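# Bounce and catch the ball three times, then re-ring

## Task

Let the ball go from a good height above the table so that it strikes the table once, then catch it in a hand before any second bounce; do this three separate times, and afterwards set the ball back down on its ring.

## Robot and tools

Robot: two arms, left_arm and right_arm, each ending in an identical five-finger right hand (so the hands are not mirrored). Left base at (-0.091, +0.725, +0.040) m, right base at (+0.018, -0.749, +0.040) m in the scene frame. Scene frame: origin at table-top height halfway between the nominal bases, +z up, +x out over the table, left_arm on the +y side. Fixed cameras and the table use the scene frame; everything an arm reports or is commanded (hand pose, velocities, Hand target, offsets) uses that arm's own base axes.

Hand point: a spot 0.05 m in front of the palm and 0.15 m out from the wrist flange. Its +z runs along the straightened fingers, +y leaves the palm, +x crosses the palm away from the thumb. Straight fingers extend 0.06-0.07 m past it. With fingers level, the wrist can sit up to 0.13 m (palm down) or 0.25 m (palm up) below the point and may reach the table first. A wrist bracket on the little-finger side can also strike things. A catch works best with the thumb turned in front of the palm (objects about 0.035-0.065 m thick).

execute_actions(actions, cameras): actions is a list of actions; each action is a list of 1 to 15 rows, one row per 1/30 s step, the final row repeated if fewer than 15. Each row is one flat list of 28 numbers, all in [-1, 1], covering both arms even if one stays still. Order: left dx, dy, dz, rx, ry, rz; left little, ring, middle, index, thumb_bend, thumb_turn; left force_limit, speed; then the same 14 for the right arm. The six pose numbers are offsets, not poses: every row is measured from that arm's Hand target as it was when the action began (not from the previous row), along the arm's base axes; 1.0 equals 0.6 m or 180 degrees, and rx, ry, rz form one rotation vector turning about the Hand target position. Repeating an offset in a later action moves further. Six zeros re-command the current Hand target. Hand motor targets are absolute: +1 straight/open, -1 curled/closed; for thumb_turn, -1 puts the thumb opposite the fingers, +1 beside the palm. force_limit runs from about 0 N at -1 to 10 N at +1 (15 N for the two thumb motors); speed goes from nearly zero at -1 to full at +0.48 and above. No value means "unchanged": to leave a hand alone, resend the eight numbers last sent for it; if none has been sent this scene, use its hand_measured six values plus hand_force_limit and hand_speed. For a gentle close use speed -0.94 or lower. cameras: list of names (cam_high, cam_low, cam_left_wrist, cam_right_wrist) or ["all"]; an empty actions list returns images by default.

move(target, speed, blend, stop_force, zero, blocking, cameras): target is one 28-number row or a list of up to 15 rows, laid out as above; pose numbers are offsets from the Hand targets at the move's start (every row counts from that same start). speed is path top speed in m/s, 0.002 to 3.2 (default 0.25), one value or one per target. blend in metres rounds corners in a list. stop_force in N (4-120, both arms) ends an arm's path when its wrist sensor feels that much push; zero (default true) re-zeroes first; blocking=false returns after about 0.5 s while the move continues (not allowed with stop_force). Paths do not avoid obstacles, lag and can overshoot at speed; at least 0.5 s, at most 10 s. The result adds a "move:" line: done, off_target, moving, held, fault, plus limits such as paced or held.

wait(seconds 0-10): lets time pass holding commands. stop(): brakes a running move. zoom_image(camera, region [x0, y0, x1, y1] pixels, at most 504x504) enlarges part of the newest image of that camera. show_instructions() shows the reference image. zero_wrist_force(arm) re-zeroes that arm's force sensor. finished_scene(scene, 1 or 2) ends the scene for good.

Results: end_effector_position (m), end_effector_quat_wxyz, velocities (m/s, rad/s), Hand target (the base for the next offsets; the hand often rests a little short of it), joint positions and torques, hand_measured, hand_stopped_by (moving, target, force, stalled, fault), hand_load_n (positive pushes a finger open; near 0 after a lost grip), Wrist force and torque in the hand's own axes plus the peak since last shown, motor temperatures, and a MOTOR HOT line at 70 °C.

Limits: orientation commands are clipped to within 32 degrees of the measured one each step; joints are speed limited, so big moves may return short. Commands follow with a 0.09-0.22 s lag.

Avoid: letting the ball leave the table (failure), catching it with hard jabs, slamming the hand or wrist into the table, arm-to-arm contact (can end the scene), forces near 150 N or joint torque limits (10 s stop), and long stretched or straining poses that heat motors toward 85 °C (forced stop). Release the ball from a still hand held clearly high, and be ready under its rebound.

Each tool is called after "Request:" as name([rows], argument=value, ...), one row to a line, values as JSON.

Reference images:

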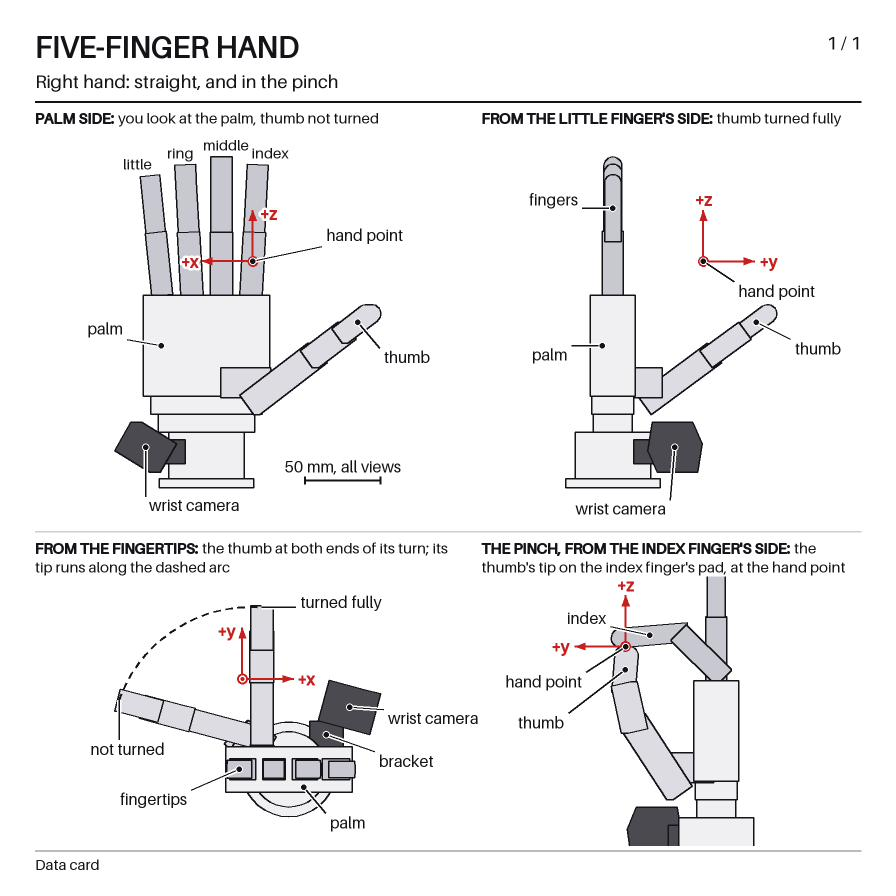

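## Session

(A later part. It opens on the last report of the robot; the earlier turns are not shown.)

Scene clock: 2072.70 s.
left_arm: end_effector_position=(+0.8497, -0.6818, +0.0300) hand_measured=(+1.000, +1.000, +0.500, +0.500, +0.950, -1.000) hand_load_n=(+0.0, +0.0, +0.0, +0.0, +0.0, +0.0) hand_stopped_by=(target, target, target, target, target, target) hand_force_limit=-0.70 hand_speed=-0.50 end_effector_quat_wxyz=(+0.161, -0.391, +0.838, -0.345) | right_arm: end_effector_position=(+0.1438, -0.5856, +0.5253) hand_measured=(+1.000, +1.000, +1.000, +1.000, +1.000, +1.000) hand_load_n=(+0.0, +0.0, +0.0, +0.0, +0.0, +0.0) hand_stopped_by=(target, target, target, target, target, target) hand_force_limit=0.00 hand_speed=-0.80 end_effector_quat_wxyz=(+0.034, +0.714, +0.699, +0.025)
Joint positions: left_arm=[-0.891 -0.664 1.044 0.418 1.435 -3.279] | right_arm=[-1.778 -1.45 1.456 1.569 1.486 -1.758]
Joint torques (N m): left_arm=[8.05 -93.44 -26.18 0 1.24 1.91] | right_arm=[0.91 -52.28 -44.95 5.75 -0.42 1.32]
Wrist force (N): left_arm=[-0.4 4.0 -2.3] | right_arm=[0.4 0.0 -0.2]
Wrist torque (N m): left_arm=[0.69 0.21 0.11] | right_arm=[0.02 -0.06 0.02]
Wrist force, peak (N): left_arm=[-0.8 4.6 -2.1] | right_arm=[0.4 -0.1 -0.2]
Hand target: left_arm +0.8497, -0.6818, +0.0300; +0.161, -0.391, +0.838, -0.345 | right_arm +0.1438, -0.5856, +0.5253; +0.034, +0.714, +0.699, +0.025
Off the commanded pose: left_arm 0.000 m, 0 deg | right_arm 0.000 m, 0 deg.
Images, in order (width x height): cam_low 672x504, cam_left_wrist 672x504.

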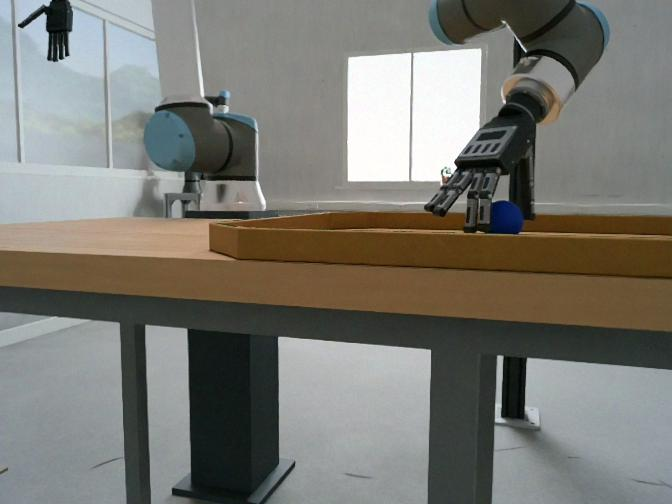

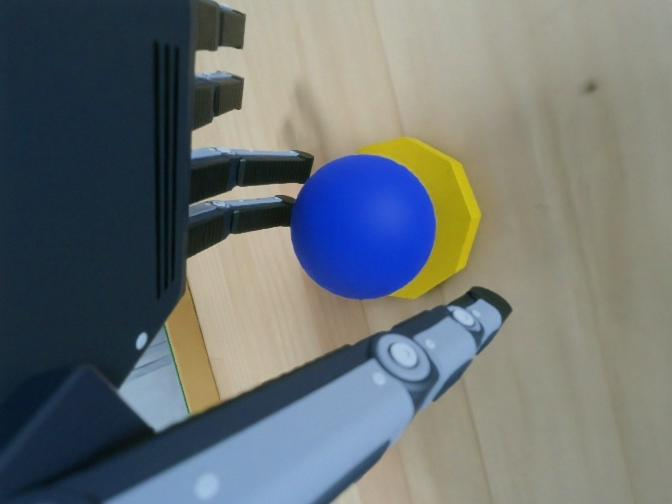

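Request:
execute_actions([
  [[0,0,0,0,0,0,1,1,1,1,1,-1,-0.7,-0.2,0,0,0,0,0,0,1,1,1,1,1,1,0,-0.8]],
])

Request:
move([
  [0,0,0.15,0,0,0,1,1,1,1,1,-1,-0.7,-0.2,0,0,0,0,0,0,1,1,1,1,1,1,0,-0.8],
  [-0.15,0.15,0.4,0,0,0,1,1,1,1,1,-1,-0.7,-0.2,0,0,0,0,0,0,1,1,1,1,1,1,0,-0.8],
], speed=0.25, blend=[0.05,0], cameras=["cam_high","cam_low"])

Request:
zoom_image(camera="cam_high", region=[330, 235, 430, 335])

Scene clock: 2080.97 s.
left_arm: end_effector_position=(+0.8497, -0.6818, +0.0300) hand_measured=(+1.000, +1.000, +1.000, +1.000, +1.000, -1.000) hand_load_n=(+0.0, +0.0, +0.0, +0.0, +0.0, +0.0) hand_stopped_by=(target, target, target, target, target, target) hand_force_limit=-0.70 hand_speed=-0.20 end_effector_quat_wxyz=(+0.161, -0.391, +0.838, -0.345) | right_arm: end_effector_position=(+0.1438, -0.5856, +0.5253) hand_measured=(+1.000, +1.000, +1.000, +1.000, +1.000, +1.000) hand_load_n=(+0.0, +0.0, +0.0, +0.0, +0.0, +0.0) hand_stopped_by=(target, target, target, target, target, target) hand_force_limit=0.00 hand_speed=-0.80 end_effector_quat_wxyz=(+0.034, +0.714, +0.699, +0.025)
Joint positions: left_arm=[-0.891 -0.664 1.044 0.418 1.435 -3.279] | right_arm=[-1.778 -1.45 1.456 1.569 1.486 -1.758]
Joint torques (N m): left_arm=[4.8 -95.27 -32.91 3.77 -1 0.58] | right_arm=[0.66 -52.63 -45.43 5.86 -0.38 1.33]
Wrist force (N): left_arm=[-0.6 4.1 -2.3] | right_arm=[-0.1 0.0 0.0]
Wrist torque (N m): left_arm=[0.72 0.23 0.10] | right_arm=[0.01 0.02 -0.01]
Wrist force, peak (N): left_arm=[-0.6 4.6 -2.2] | right_arm=[0.3 0.2 -0.3]
Hand target: left_arm +0.8497, -0.6818, +0.0300; +0.161, -0.391, +0.838, -0.345 | right_arm +0.1438, -0.5856, +0.5253; +0.034, +0.714, +0.699, +0.025
Off the commanded pose: left_arm 0.000 m, 0 deg | right_arm 0.000 m, 0 deg.

Scene clock: 2082.67 s.
left_arm: end_effector_position=(+0.7598, -0.5918, +0.2699) hand_measured=(+1.000, +1.000, +1.000, +1.000, +1.000, -1.000) hand_load_n=(+0.0, +0.0, +0.0, +0.0, +0.0, +0.0) hand_stopped_by=(target, target, target, target, target, target) hand_force_limit=-0.70 hand_speed=-0.20 end_effector_quat_wxyz=(+0.161, -0.391, +0.838, -0.345) | right_arm: end_effector_position=(+0.1438, -0.5856, +0.5253) hand_measured=(+1.000, +1.000, +1.000, +1.000, +1.000, +1.000) hand_load_n=(+0.0, +0.0, +0.0, +0.0, +0.0, +0.0) hand_stopped_by=(target, target, target, target, target, target) hand_force_limit=0.00 hand_speed=-0.80 end_effector_quat_wxyz=(+0.034, +0.714, +0.699, +0.025)
Joint positions: left_arm=[-0.908 -1.013 1.216 0.597 1.423 -3.291] | right_arm=[-1.778 -1.45 1.456 1.569 1.486 -1.758]
Joint torques (N m): left_arm=[-11.73 -96.52 -25.17 3.93 -2.74 -2.19] | right_arm=[1.92 -53.07 -45.15 5.89 -0.53 1.32]
Wrist force (N): left_arm=[-0.8 3.8 -1.9] | right_arm=[0.1 0.0 0.1]
Wrist torque (N m): left_arm=[0.62 0.28 0.19] | right_arm=[0.00 -0.02 0.00]
Wrist force, peak (N): left_arm=[-0.4 5.7 -0.7] | right_arm=[0.3 -0.1 -0.4]
Hand target: left_arm +0.7597, -0.5918, +0.2700; +0.161, -0.391, +0.838, -0.345 | right_arm +0.1438, -0.5856, +0.5253; +0.034, +0.714, +0.699, +0.025
Off the commanded pose: left_arm 0.000 m, 0 deg | right_arm 0.000 m, 0 deg.
move: done; blend cut to 0.045 m at target 1
Images, in order (width x height): cam_high 672x504, cam_low 672x504.

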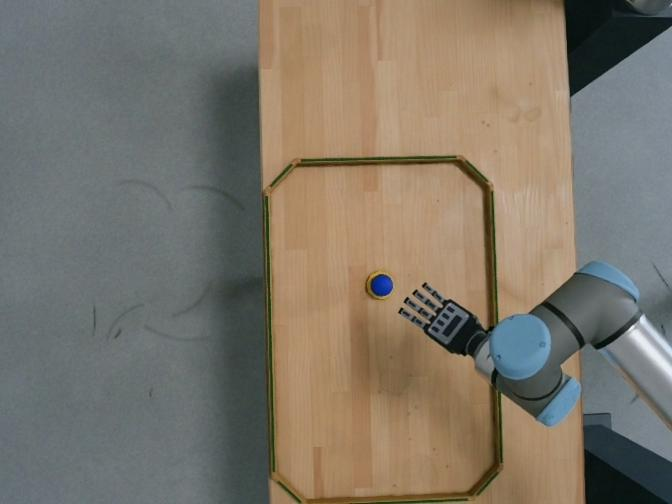

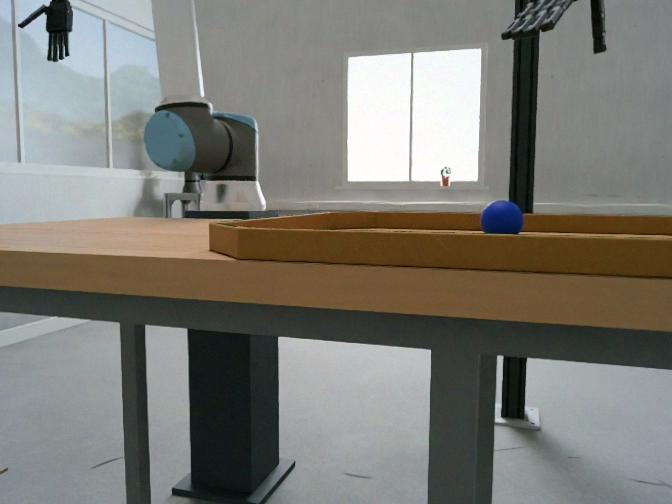

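Scaled by 5.040 from the camera's 672x504 image, which has a finer 960x720 frame.

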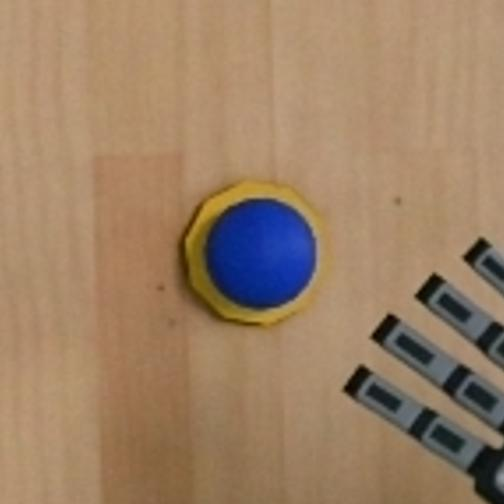

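Request:
finished_scene(scene=1)

The scene is finished: the task was done.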